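# Push the wrapped bar under the sealing arm

## Task

Push the plastic-film-covered bar across the tabletop so that it ends up beneath the sealing arm, oriented along its length, with the sealing arm centred over the bar's long middle line.

## Robot and tools

Robot: two arms, left_arm and right_arm, each ending in a five-finger hand (the left hand mirrors the right). Calibrated base positions in the scene frame: left_arm (+0.006, +0.296, +0.048) m, right_arm (-0.029, -0.308, +0.037) m, both turned only a fraction of a degree about z. Cameras: cam_head_left, cam_head_right, cam_high, cam_low, cam_left_wrist, cam_right_wrist, each 672x504. A two-camera stand sits behind the arms. Loose objects can get an occasional small shove from outside.

Frames. Scene frame: origin at table-top height halfway between the nominal bases, +z up, +x away from the robot over the table, left_arm on the +y side (image left/right do not match these names). Fixed cameras and the table use the scene frame. Each arm reports its end_effector_position (m) and end_effector_quat_wxyz in its own base frame. Motion offsets are along the axes of that arm's current Hand target.

Hand point: a spot 0.05 m in front of the palm and 0.15 m from the wrist mount along the fingers. Its +z runs along straight fingers, +y points out of the palm, +x crosses the palm away from the thumb on the right hand and toward the thumb on the left. Straight fingertips extend 0.06 to 0.07 m past it along +z and sit 0.06 m behind it along -y. A wrist bracket on the little-finger side reaches 0.10 m across the palm and can collide with things.

One row = 28 numbers, each in [-1, 1], always for both arms: left dx, dy, dz, rx, ry, rz; left little, ring, middle, index, thumb_bend, thumb_turn, force_limit, speed; then the same fourteen for the right arm. Pose part: an offset (not a pose) from the Hand target held at the start of the action or move, in that target's own axes; 1.0 equals 0.6 m or 180 degrees; rx, ry, rz form one rotation vector. Repeating the same offset moves further. All zeros re-requests the current Hand target. Hand part: absolute motor targets, +1 open/straight, -1 closed; thumb_turn -1 puts the thumb opposite the fingers, +1 beside the palm. force_limit maps -1..+1 to about 0..10 N at the fingertip (0..15 N for the two thumb motors); speed rises from near zero at -1 to full at +0.48 and stays full above. To keep a hand unchanged, resend the eight hand numbers last actually executed for it; if none yet, send hand_measured plus hand_force_limit and hand_speed.

Tools:
- execute_actions(actions, cameras): actions is a list of actions; each action is a list of up to 15 rows at 1/30 s each (a short list repeats its last row), so one action lasts 0.5 s. Every row in an action counts from the same start pose. Images appear only for an empty actions list or when cameras names them (["all"] for every camera).
- move(target, speed, blend, blocking, cameras): drives each hand point in a straight line toward one row, or through a list of up to 15 rows, every row offset from the same starting Hand targets. speed is the top path speed in m/s (0.002 to 4.3, default 0.25; turning up to twice that in rad/s), one value or one per target. blend in m rounds corners; 0 stops at each target. Paths take at least 0.5 s and are cut off after 10 s. Nothing avoids obstacles or the other arm. blocking=false returns early while motion continues. The result adds a move: line: done, off_target, moving, held or fault, plus limits such as paced (pose clipped) or held (steps withheld).
- wait(seconds 0 to 10): lets time pass with last commands held; returns early if a running move ends.
- stop(): brakes a running move.
- zoom_image(camera, region [x0, y0, x1, y1]): close-up of the newest image from that camera, region at most 504 by 504 pixels.
- show_instructions(): shows the reference pages.
- finished_scene(scene): ends the current scene, given its number; irreversible.

Results: per arm the hand point pose, Hand target (your last commanded pose after clipping, the base for the next offsets), joint positions, velocities and torques, motor temperatures, and hand_measured, hand_stopped_by (moving, target, force, stalled, fault) and hand_load_n, all in the hand number order. A hand point often rests 1 to 3 cm (sometimes 5 cm) short of its target, usually low; that alone does not mean contact. Orientation commands are clipped to 40 degrees from the measured one per step. If an arm stays short, send the missing distance as a new offset.

Cautions: push the bar gently and slowly; keep it and everything else on the table, since anything falling off or left off the table fails the task. Avoid fast contact, slamming into fixed or heavy things, and pressing hard; to stop pushing, command the target back beyond the hand point. Keep the two arms and hands well apart. Route paths around, not near, an arm's own base. Do not overload fingers. Stretching an arm out, holding loads, or pushing toward unreachable poses heats motors: a MOTOR HOT line appears at 85 °C and at 100 °C that arm drops for 30 to 60 s or more. Any arm stop is costly. The finished result must stay correct with the robot withdrawn.

Each tool is called after "Emit:" as a command line: name --argument value for each argument, lists and objects as JSON in quotes; but a table of rows of numbers goes row by row, as --pt "numbers of a row", without its own name.

Reference images:

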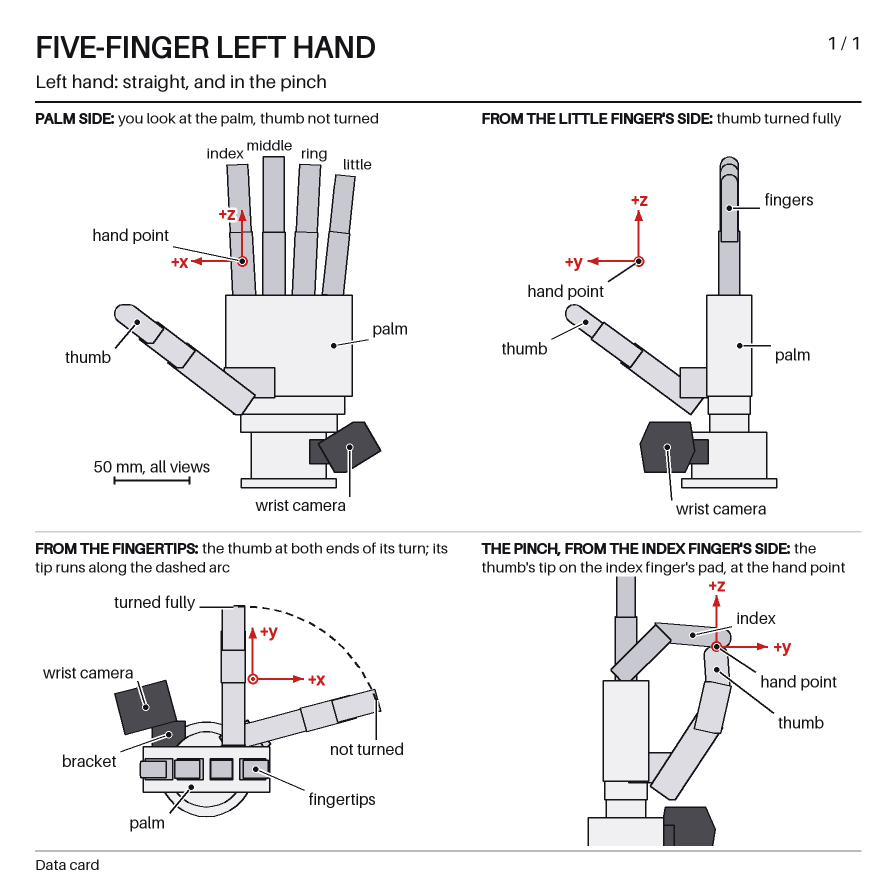

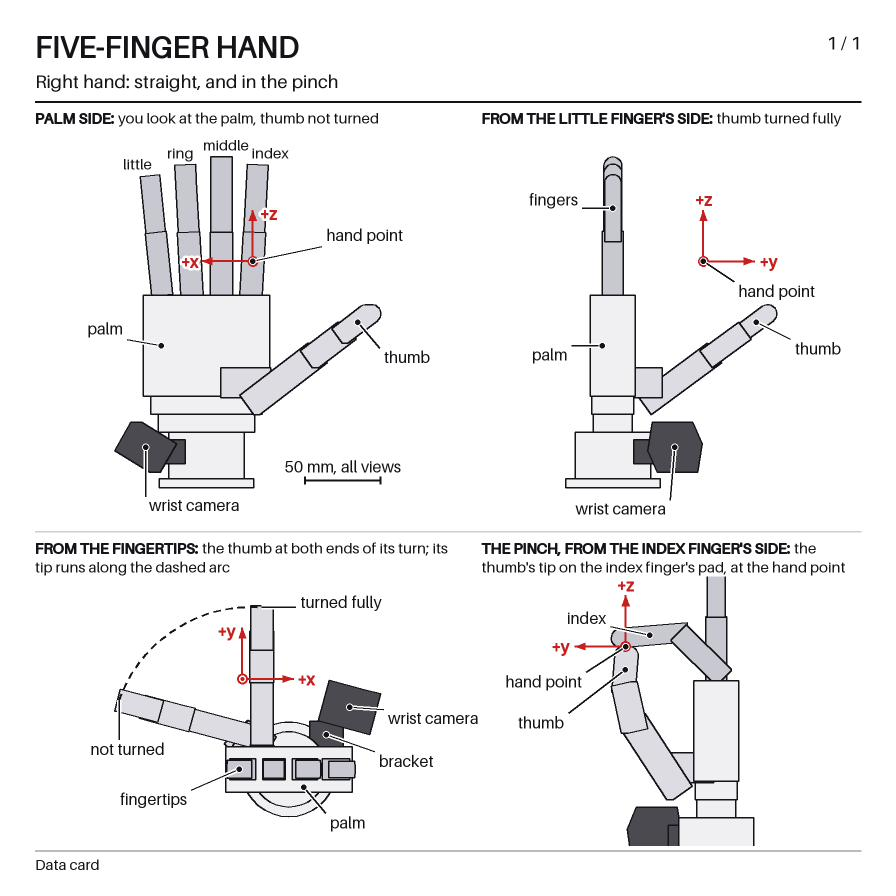

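## Session

Emit:
execute_actions --actions '[]'

Scene clock: 0.00 s.
left_arm: end_effector_position=(+0.4658, +0.1912, +0.0793) hand_measured=(+1.000, +1.000, +1.000, +1.000, +1.000, +1.000) hand_load_n=(+0.0, +0.0, +0.0, +0.0, +0.0, +0.0) hand_stopped_by=(target, target, target, target, target, target) hand_force_limit=0.00 hand_speed=-0.80 end_effector_quat_wxyz=(-0.017, +0.998, +0.058, -0.012) | right_arm: end_effector_position=(+0.4379, +0.2397, +0.1623) hand_measured=(+1.000, +1.000, +1.000, +1.000, +1.000, +1.000) hand_load_n=(+0.0, +0.0, +0.0, +0.0, +0.0, +0.0) hand_stopped_by=(target, target, target, target, target, target) hand_force_limit=0.00 hand_speed=-0.80 end_effector_quat_wxyz=(-0.015, +0.994, +0.088, +0.068)
Joint positions: left_arm=[0.509 1.714 1.323 -1.186 -0.041 -1.179] | right_arm=[0.602 1.698 1.529 -1.269 0.041 -1.148]
Joint velocities: within noise
Joint torques (N m): no reading
Motor temperatures (°C): left_arm=[33 30 34 32 29 30] | right_arm=[34 30 35 32 30 31]
Heat: left arm: hottest elbow 34 °C; right arm: hottest elbow 35 °C.
Hand target: left_arm +0.4734, +0.1955, +0.0872; -0.022, +0.998, +0.058, -0.002 | right_arm +0.4455, +0.2449, +0.1744; -0.023, +0.993, +0.088, +0.082

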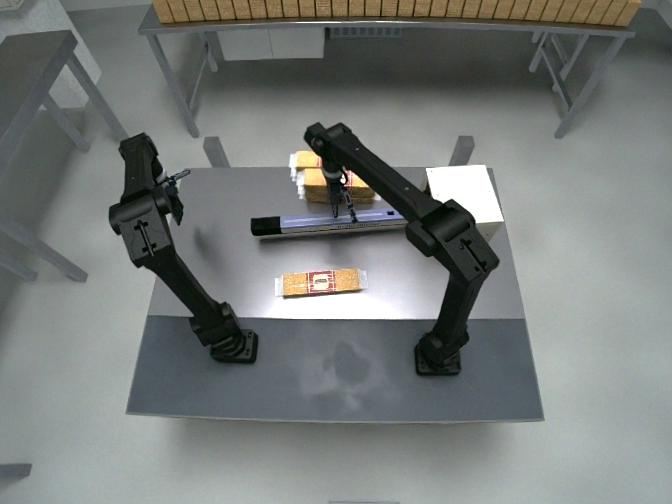

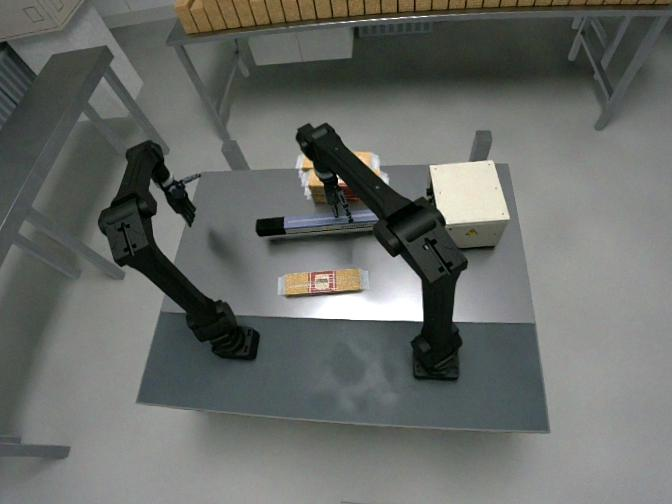

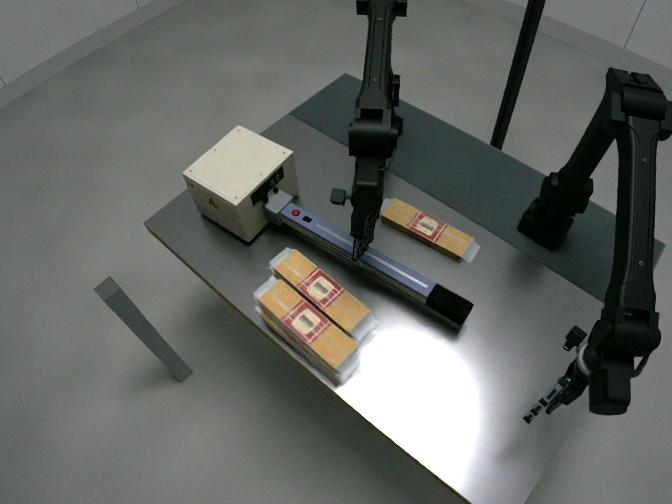

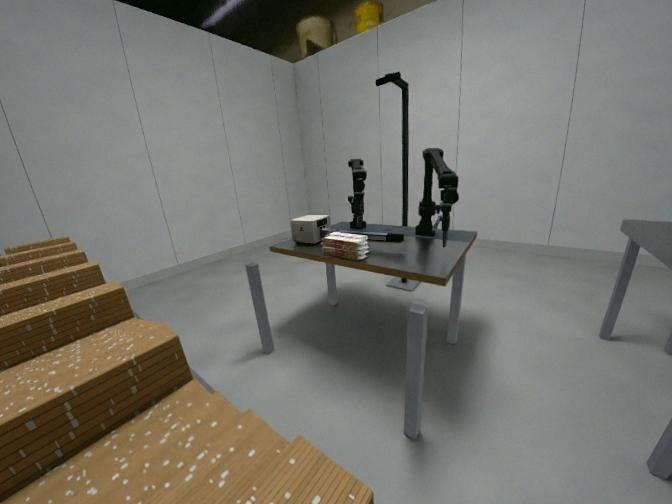

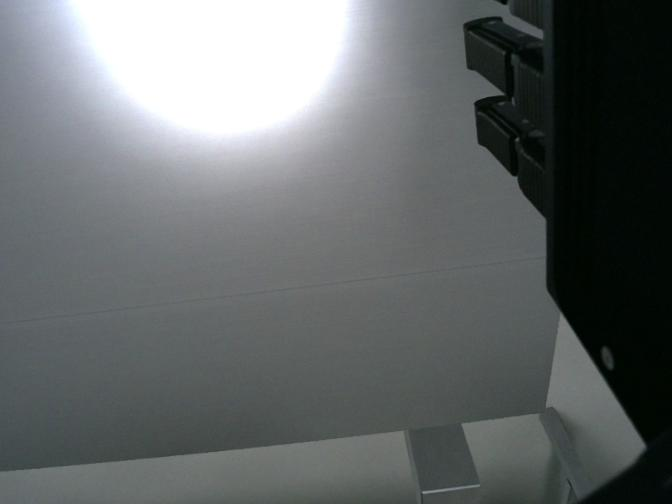

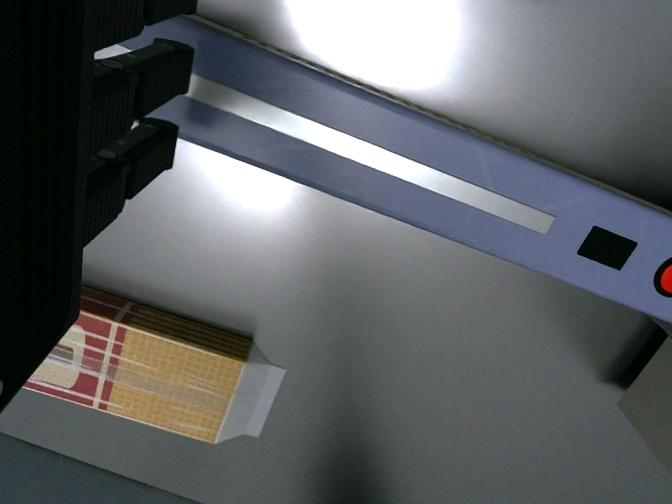

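Emit:
zoom_image --camera "cam_head_left" --region '[180, 130, 516, 382]'

Emit:
zoom_image --camera "cam_high" --region '[150, 80, 550, 400]'

Emit:
zoom_image --camera "cam_low" --region '[250, 130, 510, 320]'

Scaled by 1.500 from the camera's 672x504 image, which has a finer 960x720 frame.

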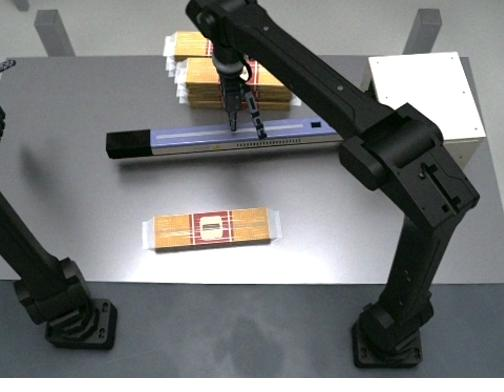

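Scaled by 1.260 from the camera's 672x504 image, which has a finer 960x720 frame.

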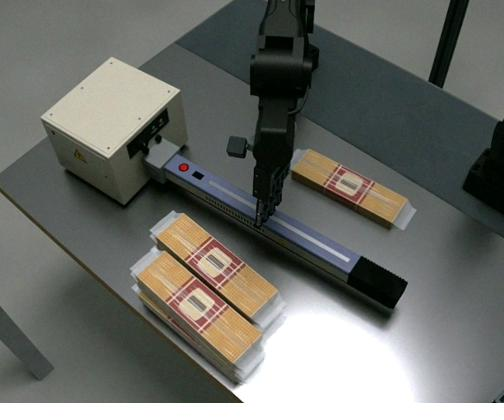

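Scaled by 1.938 from the camera's 672x504 image, which has a finer 960x720 frame.

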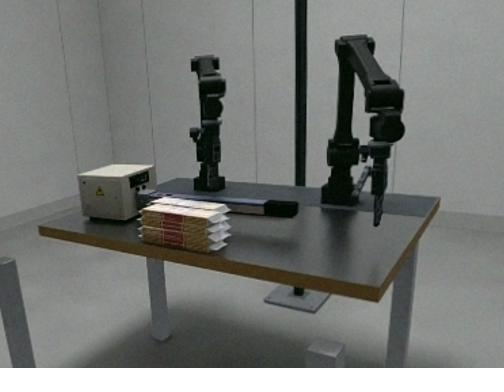

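Emit:
move --pt "0 0 0 0 0 0 1 1 1 1 1 1 0 -0.8 0.0223 -0.0042 -0.1317 0 0 0 1 1 1 1 1 -1 0 0" --pt "0 0 0 0 0 0 1 1 1 1 1 1 0 -0.8 -0.5518 -0.3367 -0.1270 0.0073 0.0423 0.5531 1 1 1 1 1 -1 0 0" --blend '[0.03,0]' --speed 0.3 --cameras '["all"]'

Scene clock: 123.77 s.
left_arm: end_effector_position=(+0.4658, +0.1912, +0.0793) hand_measured=(+1.000, +1.000, +1.000, +1.000, +1.000, +1.000) hand_load_n=(-0.5, +0.0, +0.0, +0.0, +0.0, +0.0) hand_stopped_by=(target, target, target, target, target, target) hand_force_limit=0.00 hand_speed=-0.80 end_effector_quat_wxyz=(-0.017, +0.998, +0.058, -0.012) | right_arm: end_effector_position=(+0.0811, +0.3837, +0.1980) hand_measured=(+1.000, +1.000, +1.000, +1.000, +1.000, -1.000) hand_load_n=(+0.0, +0.0, +0.0, +0.0, +0.0, +0.0) hand_stopped_by=(target, target, target, target, target, target) hand_force_limit=0.00 hand_speed=0.00 end_effector_quat_wxyz=(-0.091, +0.699, -0.704, +0.092)
Joint positions: left_arm=[0.509 1.714 1.323 -1.186 -0.041 -1.179] | right_arm=[1.324 1.283 1.184 -1.409 0.252 1.323]
Joint torques (N m): left_arm=[-1.55 -16.56 7.6 0.2 0.11 0.07] | right_arm=[0.62 -11.46 8.32 0.27 0.48 0.22]
Motor temperatures (°C): left_arm=[33 31 41 32 28 30] | right_arm=[34 34 42 32 30 31]
Heat: left arm: hottest elbow 41 °C; right arm: hottest elbow 42 °C.
Hand target: left_arm +0.4734, +0.1955, +0.0872; -0.022, +0.998, +0.058, -0.002 | right_arm +0.0759, +0.3828, +0.2005; -0.093, +0.701, -0.701, +0.093
Off the commanded pose: left_arm 0.012 m, 1 deg | right_arm 0.006 m, 0 deg.
move: off_target (left_arm)

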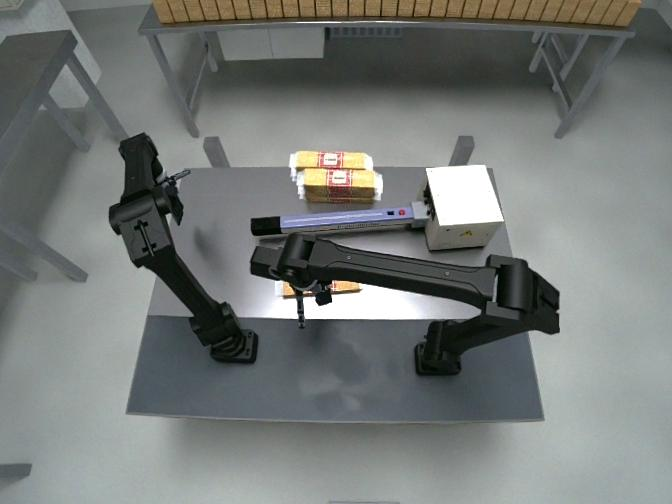

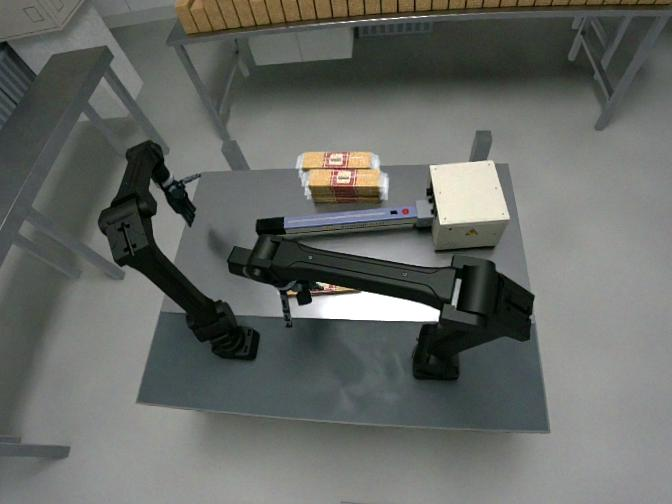

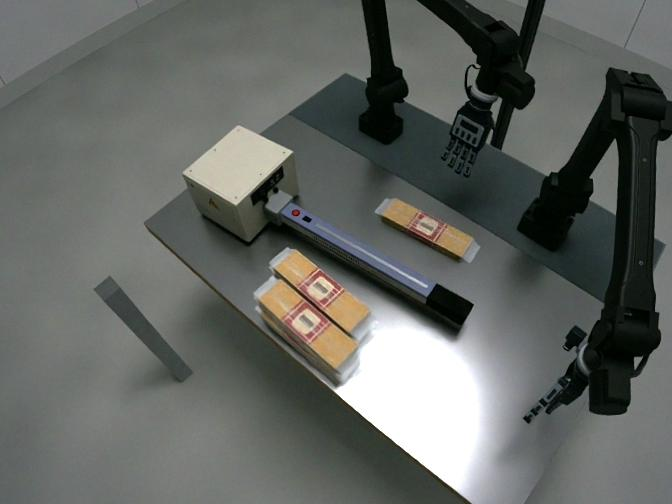

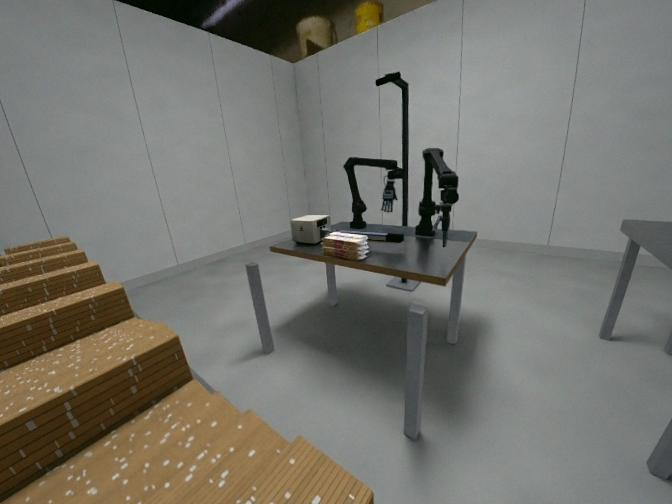

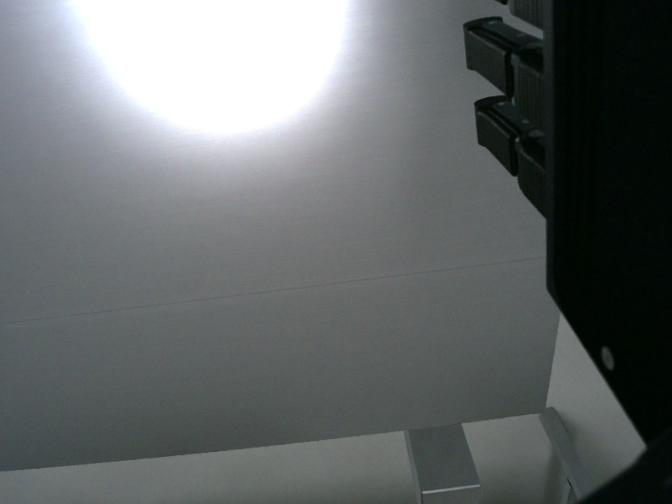

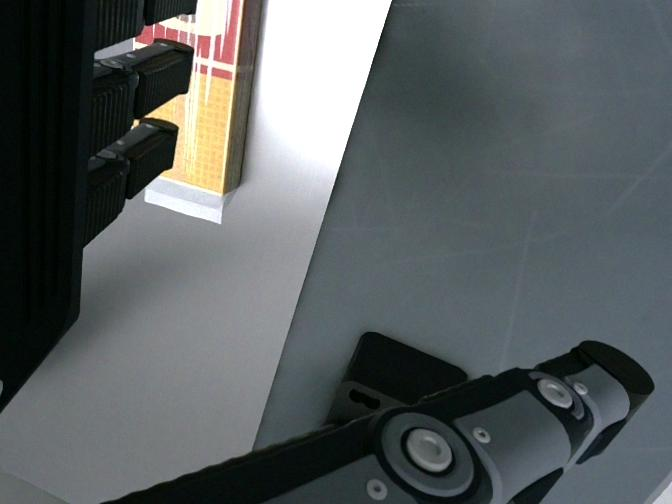

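Emit:
zoom_image --camera "cam_head_left" --region '[220, 140, 520, 340]'

Emit:
zoom_image --camera "cam_high" --region '[240, 160, 500, 360]'

Emit:
zoom_image --camera "cam_low" --region '[270, 200, 480, 290]'

Emit:
zoom_image --camera "cam_right_wrist" --region '[80, 0, 420, 260]'

Scaled by 1.680 from the camera's 672x504 image, which has a finer 960x720 frame.

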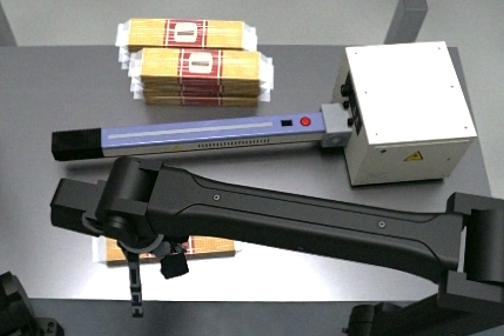

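Scaled by 1.938 from the camera's 672x504 image, which has a finer 960x720 frame.

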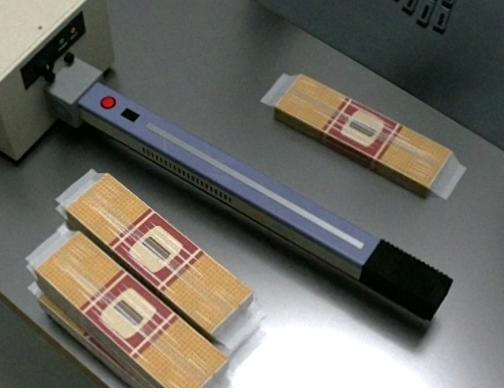

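Scaled by 2.400 from the camera's 672x504 image, which has a finer 960x720 frame.

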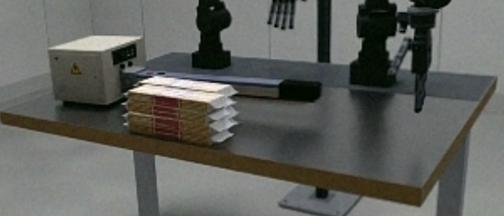

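Scaled by 1.482 from the camera's 672x504 image, which has a finer 960x720 frame.

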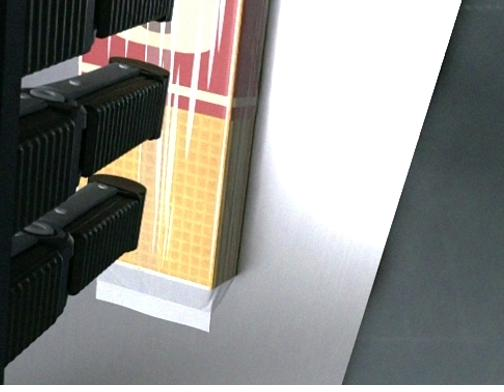

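Emit:
zoom_image --camera "cam_head_left" --region '[240, 140, 450, 298]'

Emit:
zoom_image --camera "cam_low" --region '[280, 205, 420, 275]'

Emit:
zoom_image --camera "cam_high" --region '[360, 190, 490, 340]'

Scaled by 2.400 from the camera's 672x504 image, which has a finer 960x720 frame.

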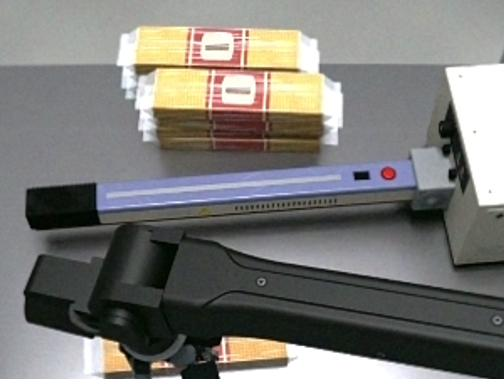

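Scaled by 3.600 from the camera's 672x504 image, which has a finer 960x720 frame.

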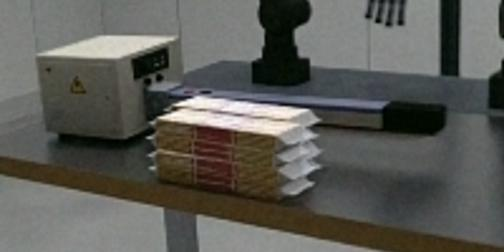

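Scaled by 3.360 from the camera's 672x504 image, which has a finer 960x720 frame.

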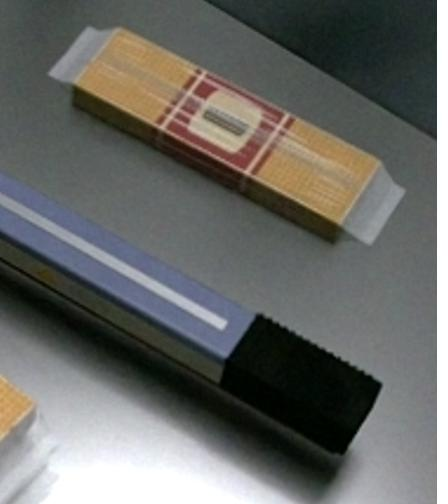

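Emit:
move --target '[0,0,0,0,0,0,1,1,1,1,1,1,0,-0.8,0,0.0561,0.2093,0,-0.005,-0.0188,1,1,1,1,1,-1,0,0]' --speed 0.15 --cameras '["all"]'

Scene clock: 197.97 s.
left_arm: end_effector_position=(+0.4658, +0.1912, +0.0793) hand_measured=(+1.000, +1.000, +1.000, +1.000, +1.000, +1.000) hand_load_n=(+0.0, +0.0, +0.0, +0.0, +0.0, +0.0) hand_stopped_by=(target, target, target, target, target, target) hand_force_limit=0.00 hand_speed=-0.80 end_effector_quat_wxyz=(-0.017, +0.998, +0.058, -0.012) | right_arm: end_effector_position=(+0.0797, +0.3807, +0.0721) hand_measured=(+1.000, +1.000, +1.000, +1.000, +1.000, -1.000) hand_load_n=(+0.0, +0.0, +0.0, +0.0, +0.0, +0.0) hand_stopped_by=(target, target, target, target, target, target) hand_force_limit=0.00 hand_speed=0.00 end_effector_quat_wxyz=(-0.093, +0.716, -0.686, +0.091)
Joint positions: left_arm=[0.509 1.714 1.323 -1.186 -0.041 -1.179] | right_arm=[1.324 1.369 0.919 -1.048 0.252 1.272]
Joint torques (N m): left_arm=[-1.55 -16.56 7.6 0.21 0.11 0.07] | right_arm=[0.15 -10.58 7.34 0.79 0.27 -0.02]
Heat: left arm: hottest elbow 42 °C; right arm: hottest elbow 41 °C.
Hand target: left_arm +0.4734, +0.1955, +0.0872; -0.022, +0.998, +0.058, -0.002 | right_arm +0.0760, +0.3828, +0.0705; -0.095, +0.722, -0.680, +0.090
Off the commanded pose: left_arm 0.012 m, 1 deg | right_arm 0.005 m, 1 deg.
move: off_target (left_arm)

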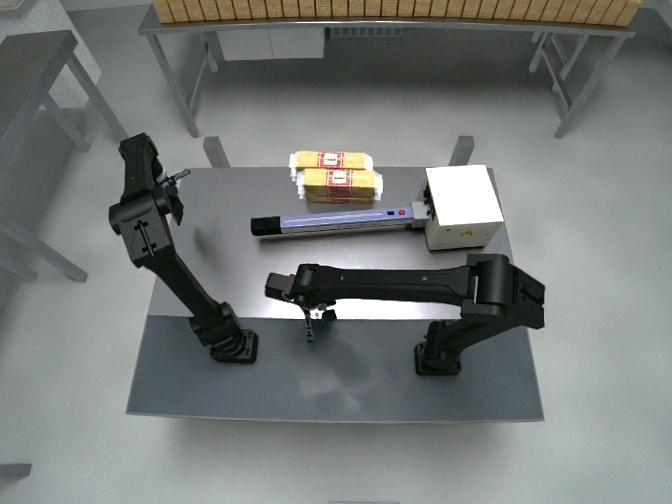

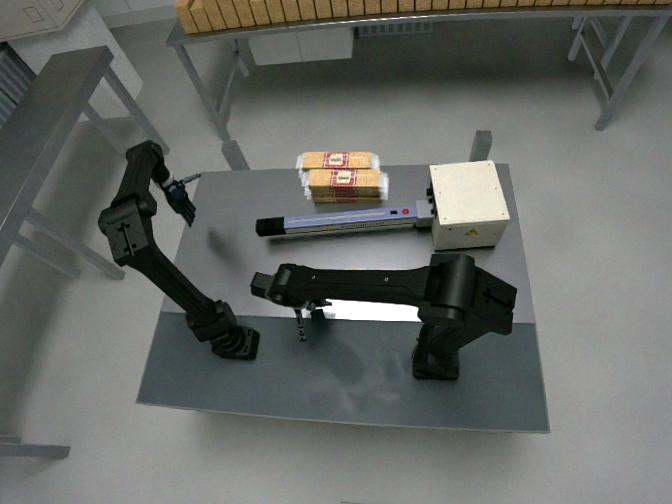

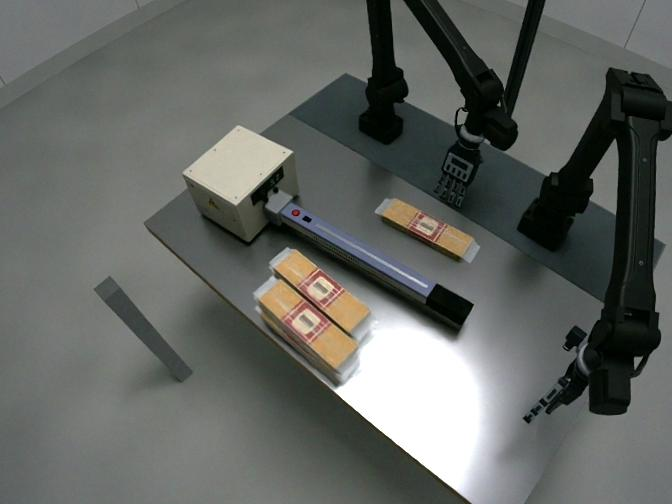

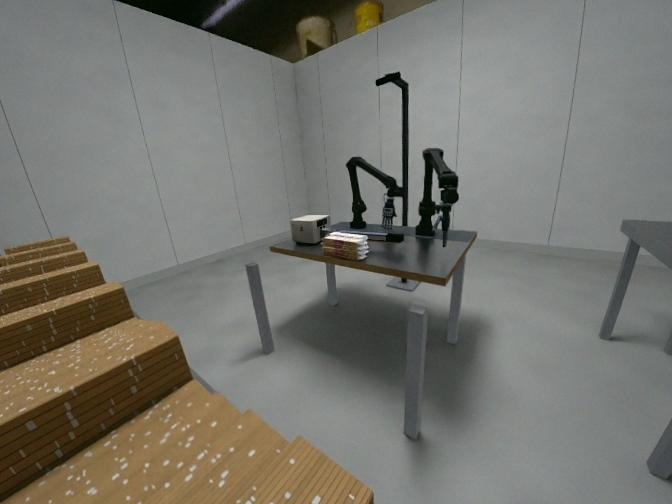

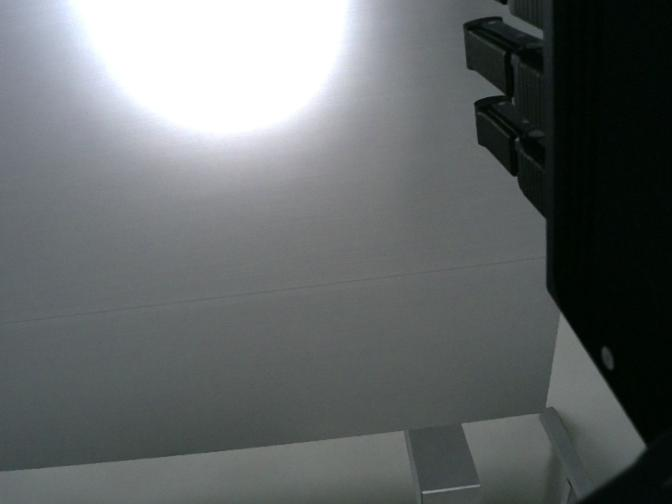

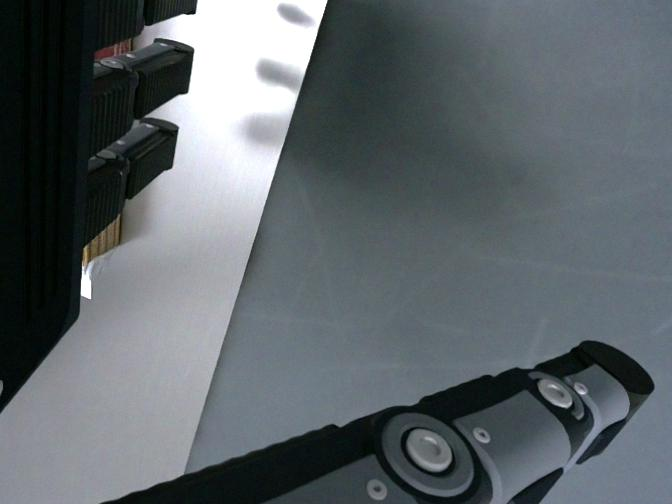

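Emit:
zoom_image --camera "cam_high" --region '[370, 120, 500, 280]'

Emit:
zoom_image --camera "cam_right_wrist" --region '[60, 0, 400, 320]'

Scaled by 3.150 from the camera's 672x504 image, which has a finer 960x720 frame.

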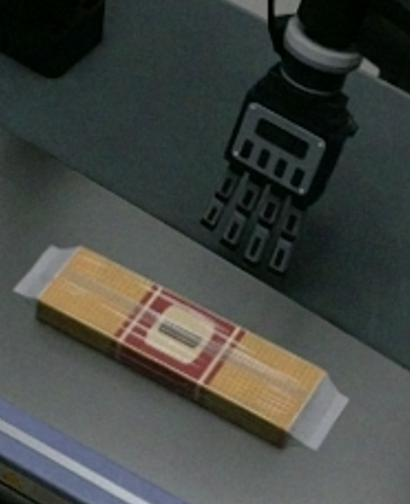

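Scaled by 1.482 from the camera's 672x504 image, which has a finer 960x720 frame.

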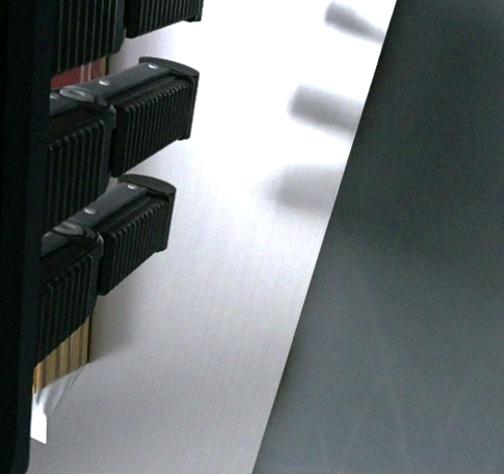

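Emit:
move --target '[0,0,0,0,0,0,1,1,1,1,1,1,0,-0.8,0.0167,0.013,0.0483,0,0,0,1,1,1,1,1,-1,0,0]' --speed 0.1 --cameras '["cam_high","cam_right_wrist","cam_low"]'

Emit:
zoom_image --camera "cam_high" --region '[370, 120, 500, 280]'

Emit:
zoom_image --camera "cam_low" --region '[330, 150, 470, 270]'

Scene clock: 213.10 s.
left_arm: end_effector_position=(+0.4658, +0.1912, +0.0793) hand_measured=(+1.000, +1.000, +1.000, +1.000, +1.000, +1.000) hand_load_n=(+0.0, +0.0, +0.5, +0.0, +0.0, +0.0) hand_stopped_by=(target, target, target, target, target, target) hand_force_limit=0.00 hand_speed=-0.80 end_effector_quat_wxyz=(-0.017, +0.998, +0.058, -0.012) | right_arm: end_effector_position=(+0.0775, +0.3723, +0.0433) hand_measured=(+1.000, +1.000, +1.000, +1.000, +1.000, -1.000) hand_load_n=(+0.0, +0.0, +0.0, +0.0, +0.0, +0.0) hand_stopped_by=(target, target, target, target, target, target) hand_force_limit=0.00 hand_speed=0.00 end_effector_quat_wxyz=(-0.095, +0.719, -0.683, +0.090)
Joint positions: left_arm=[0.509 1.714 1.323 -1.186 -0.041 -1.179] | right_arm=[1.324 1.384 0.848 -0.956 0.252 1.263]
Joint torques (N m): left_arm=[-1.55 -16.62 7.6 0.21 0.11 0.07] | right_arm=[-0.09 -10.4 6.94 0.76 0.21 -0.02]
Heat: left arm: hottest elbow 42 °C; right arm: hottest elbow 41 °C.
Hand target: left_arm +0.4734, +0.1955, +0.0872; -0.022, +0.998, +0.058, -0.002 | right_arm +0.0766, +0.3728, +0.0404; -0.095, +0.722, -0.680, +0.090
Off the commanded pose: left_arm 0.012 m, 1 deg | right_arm 0.003 m, 1 deg.
move: off_target (left_arm)
Images, in order (width x height): cam_high 672x504, cam_low 672x504, cam_right_wrist 672x504.

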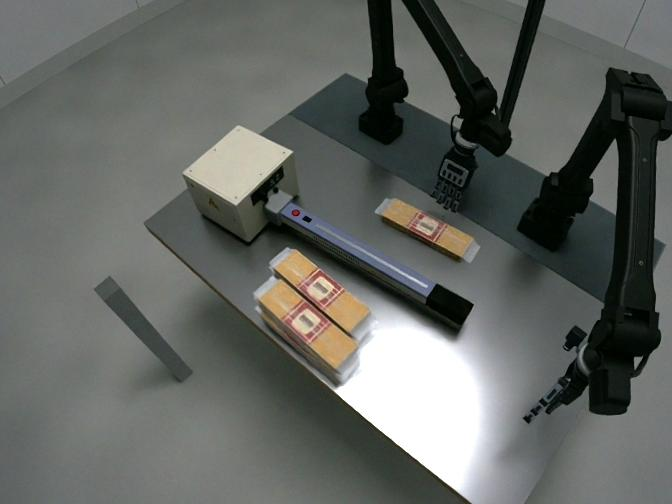

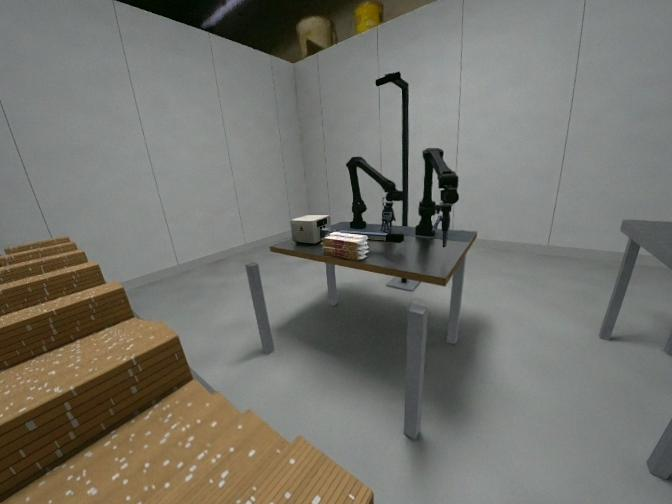

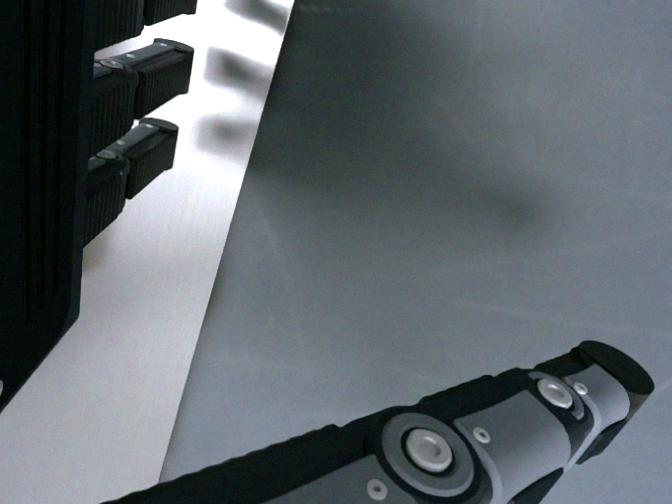

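Scaled by 3.150 from the camera's 672x504 image, which has a finer 960x720 frame.

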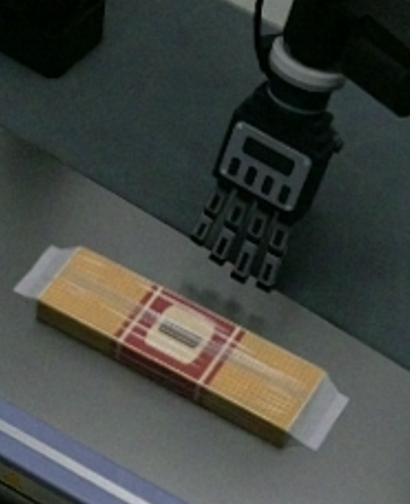

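Scaled by 3.600 from the camera's 672x504 image, which has a finer 960x720 frame.

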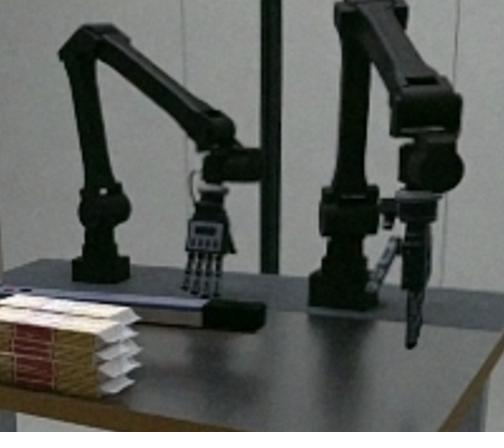

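Emit:
move --pt "0 0 0 0 0 0 1 1 1 1 1 1 0 -0.8 0 0.0078 0.029 0 0 0 1 1 1 1 1 -1 0 0" --pt "0 0 0 0 0 0 1 1 1 1 1 1 0 -0.8 0 -0.0968 0.057 0 0 0 1 1 1 1 1 -1 0 0" --pt "0 0 0 0 0 0 1 1 1 1 1 1 0 -0.8 0 -0.2658 0.1023 0 0 0 1 1 1 1 1 -1 0 0" --speed '[0.08,0.06,0.1]' --blend '[0.005,0.005,0]' --cameras '["cam_head_left","cam_head_right","cam_high","cam_right_wrist","cam_low"]'

Emit:
zoom_image --camera "cam_high" --region '[330, 150, 500, 320]'

Emit:
zoom_image --camera "cam_head_left" --region '[240, 140, 450, 298]'

Scene clock: 228.63 s.
left_arm: end_effector_position=(+0.4658, +0.1912, +0.0793) hand_measured=(+1.000, +1.000, +1.000, +1.000, +1.000, +1.000) hand_load_n=(+0.0, +0.0, +0.0, +0.0, +0.0, +0.0) hand_stopped_by=(target, target, target, target, target, target) hand_force_limit=0.00 hand_speed=-0.80 end_effector_quat_wxyz=(-0.017, +0.998, +0.058, -0.012) | right_arm: end_effector_position=(+0.2078, +0.3743, +0.0309) hand_measured=(+1.000, +1.000, +0.998, +1.000, +1.000, -1.000) hand_load_n=(+0.0, -1.0, -7.5, +0.0, -0.5, +0.0) hand_stopped_by=(target, target, target, target, target, target) hand_force_limit=0.00 hand_speed=0.00 end_effector_quat_wxyz=(-0.080, +0.740, -0.664, +0.076)
Joint positions: left_arm=[0.509 1.714 1.323 -1.186 -0.041 -1.179] | right_arm=[0.992 1.547 0.985 -0.871 0.175 0.871]
Joint torques (N m): left_arm=[-1.55 -16.56 7.6 0.21 0.11 0.06] | right_arm=[-4.95 -8.7 10.19 2.36 1.53 -0.01]
Heat: left arm: hottest elbow 42 °C; right arm: hottest elbow 40 °C.
Hand target: left_arm +0.4734, +0.1955, +0.0872; -0.022, +0.998, +0.058, -0.002 | right_arm +0.2462, +0.3830, +0.0225; -0.095, +0.722, -0.680, +0.090
Off the commanded pose: left_arm 0.012 m, 1 deg | right_arm 0.040 m, 4 deg.
move: off_target (left_arm, right_arm)
Images, in order (width x height): cam_head_left 672x504, cam_head_right 672x504, cam_high 672x504, cam_low 672x504, cam_right_wrist 672x504.

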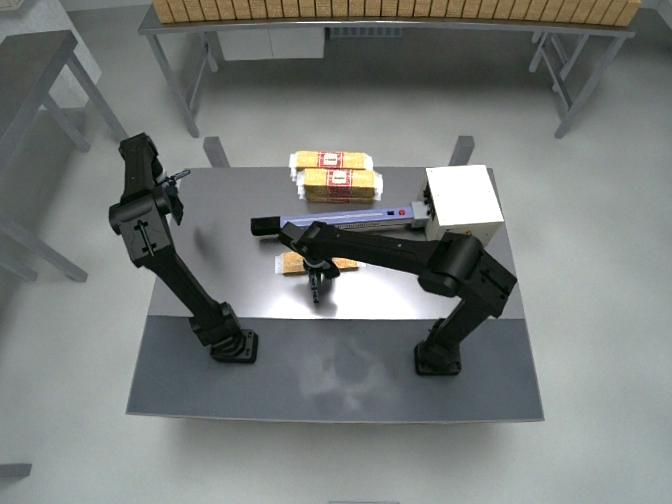

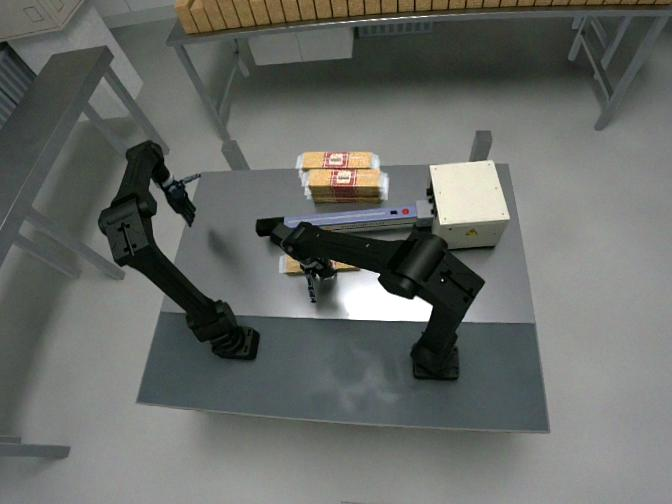

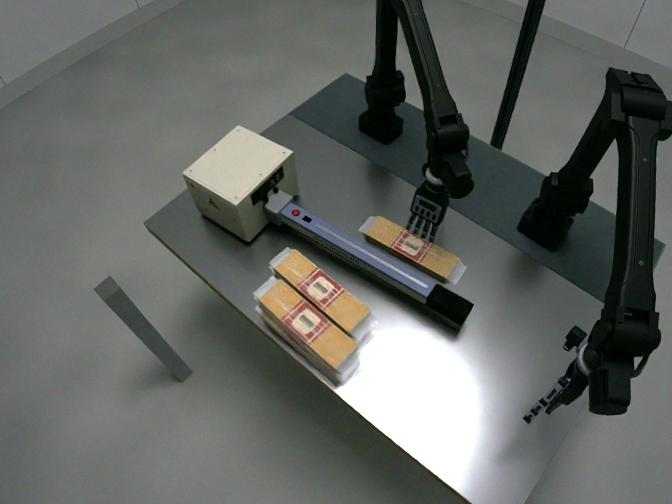

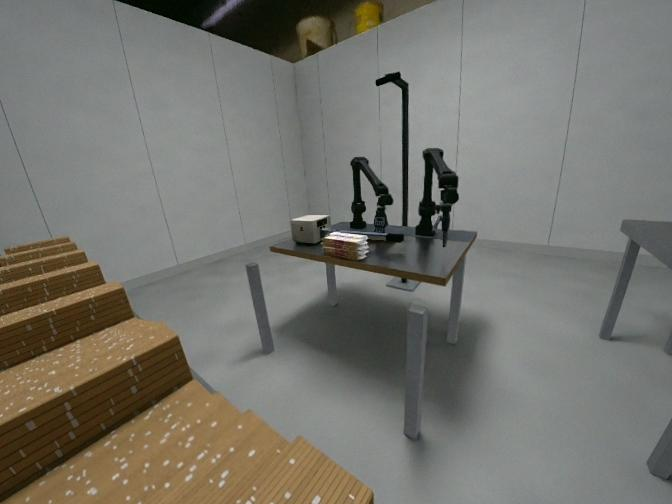

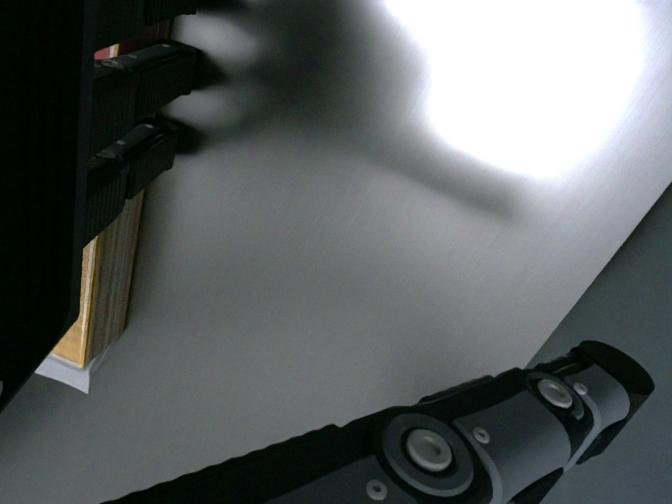

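Scaled by 2.965 from the camera's 672x504 image, which has a finer 960x720 frame.

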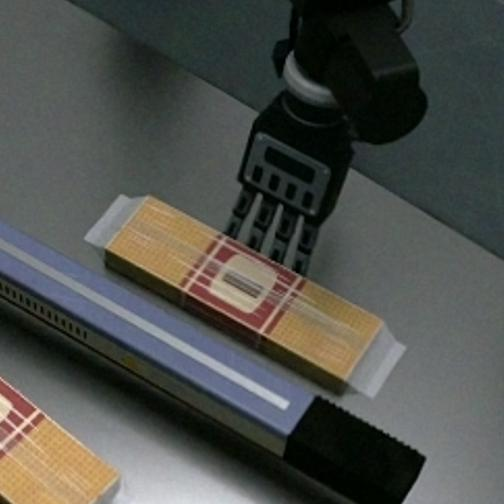

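Scaled by 2.400 from the camera's 672x504 image, which has a finer 960x720 frame.

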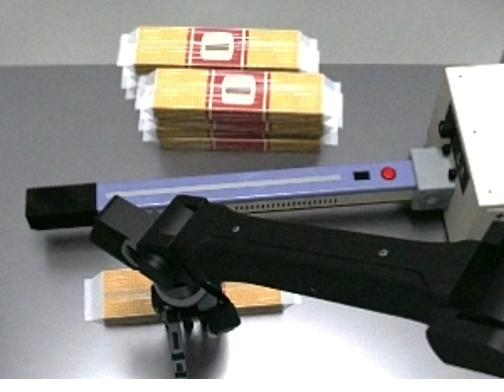

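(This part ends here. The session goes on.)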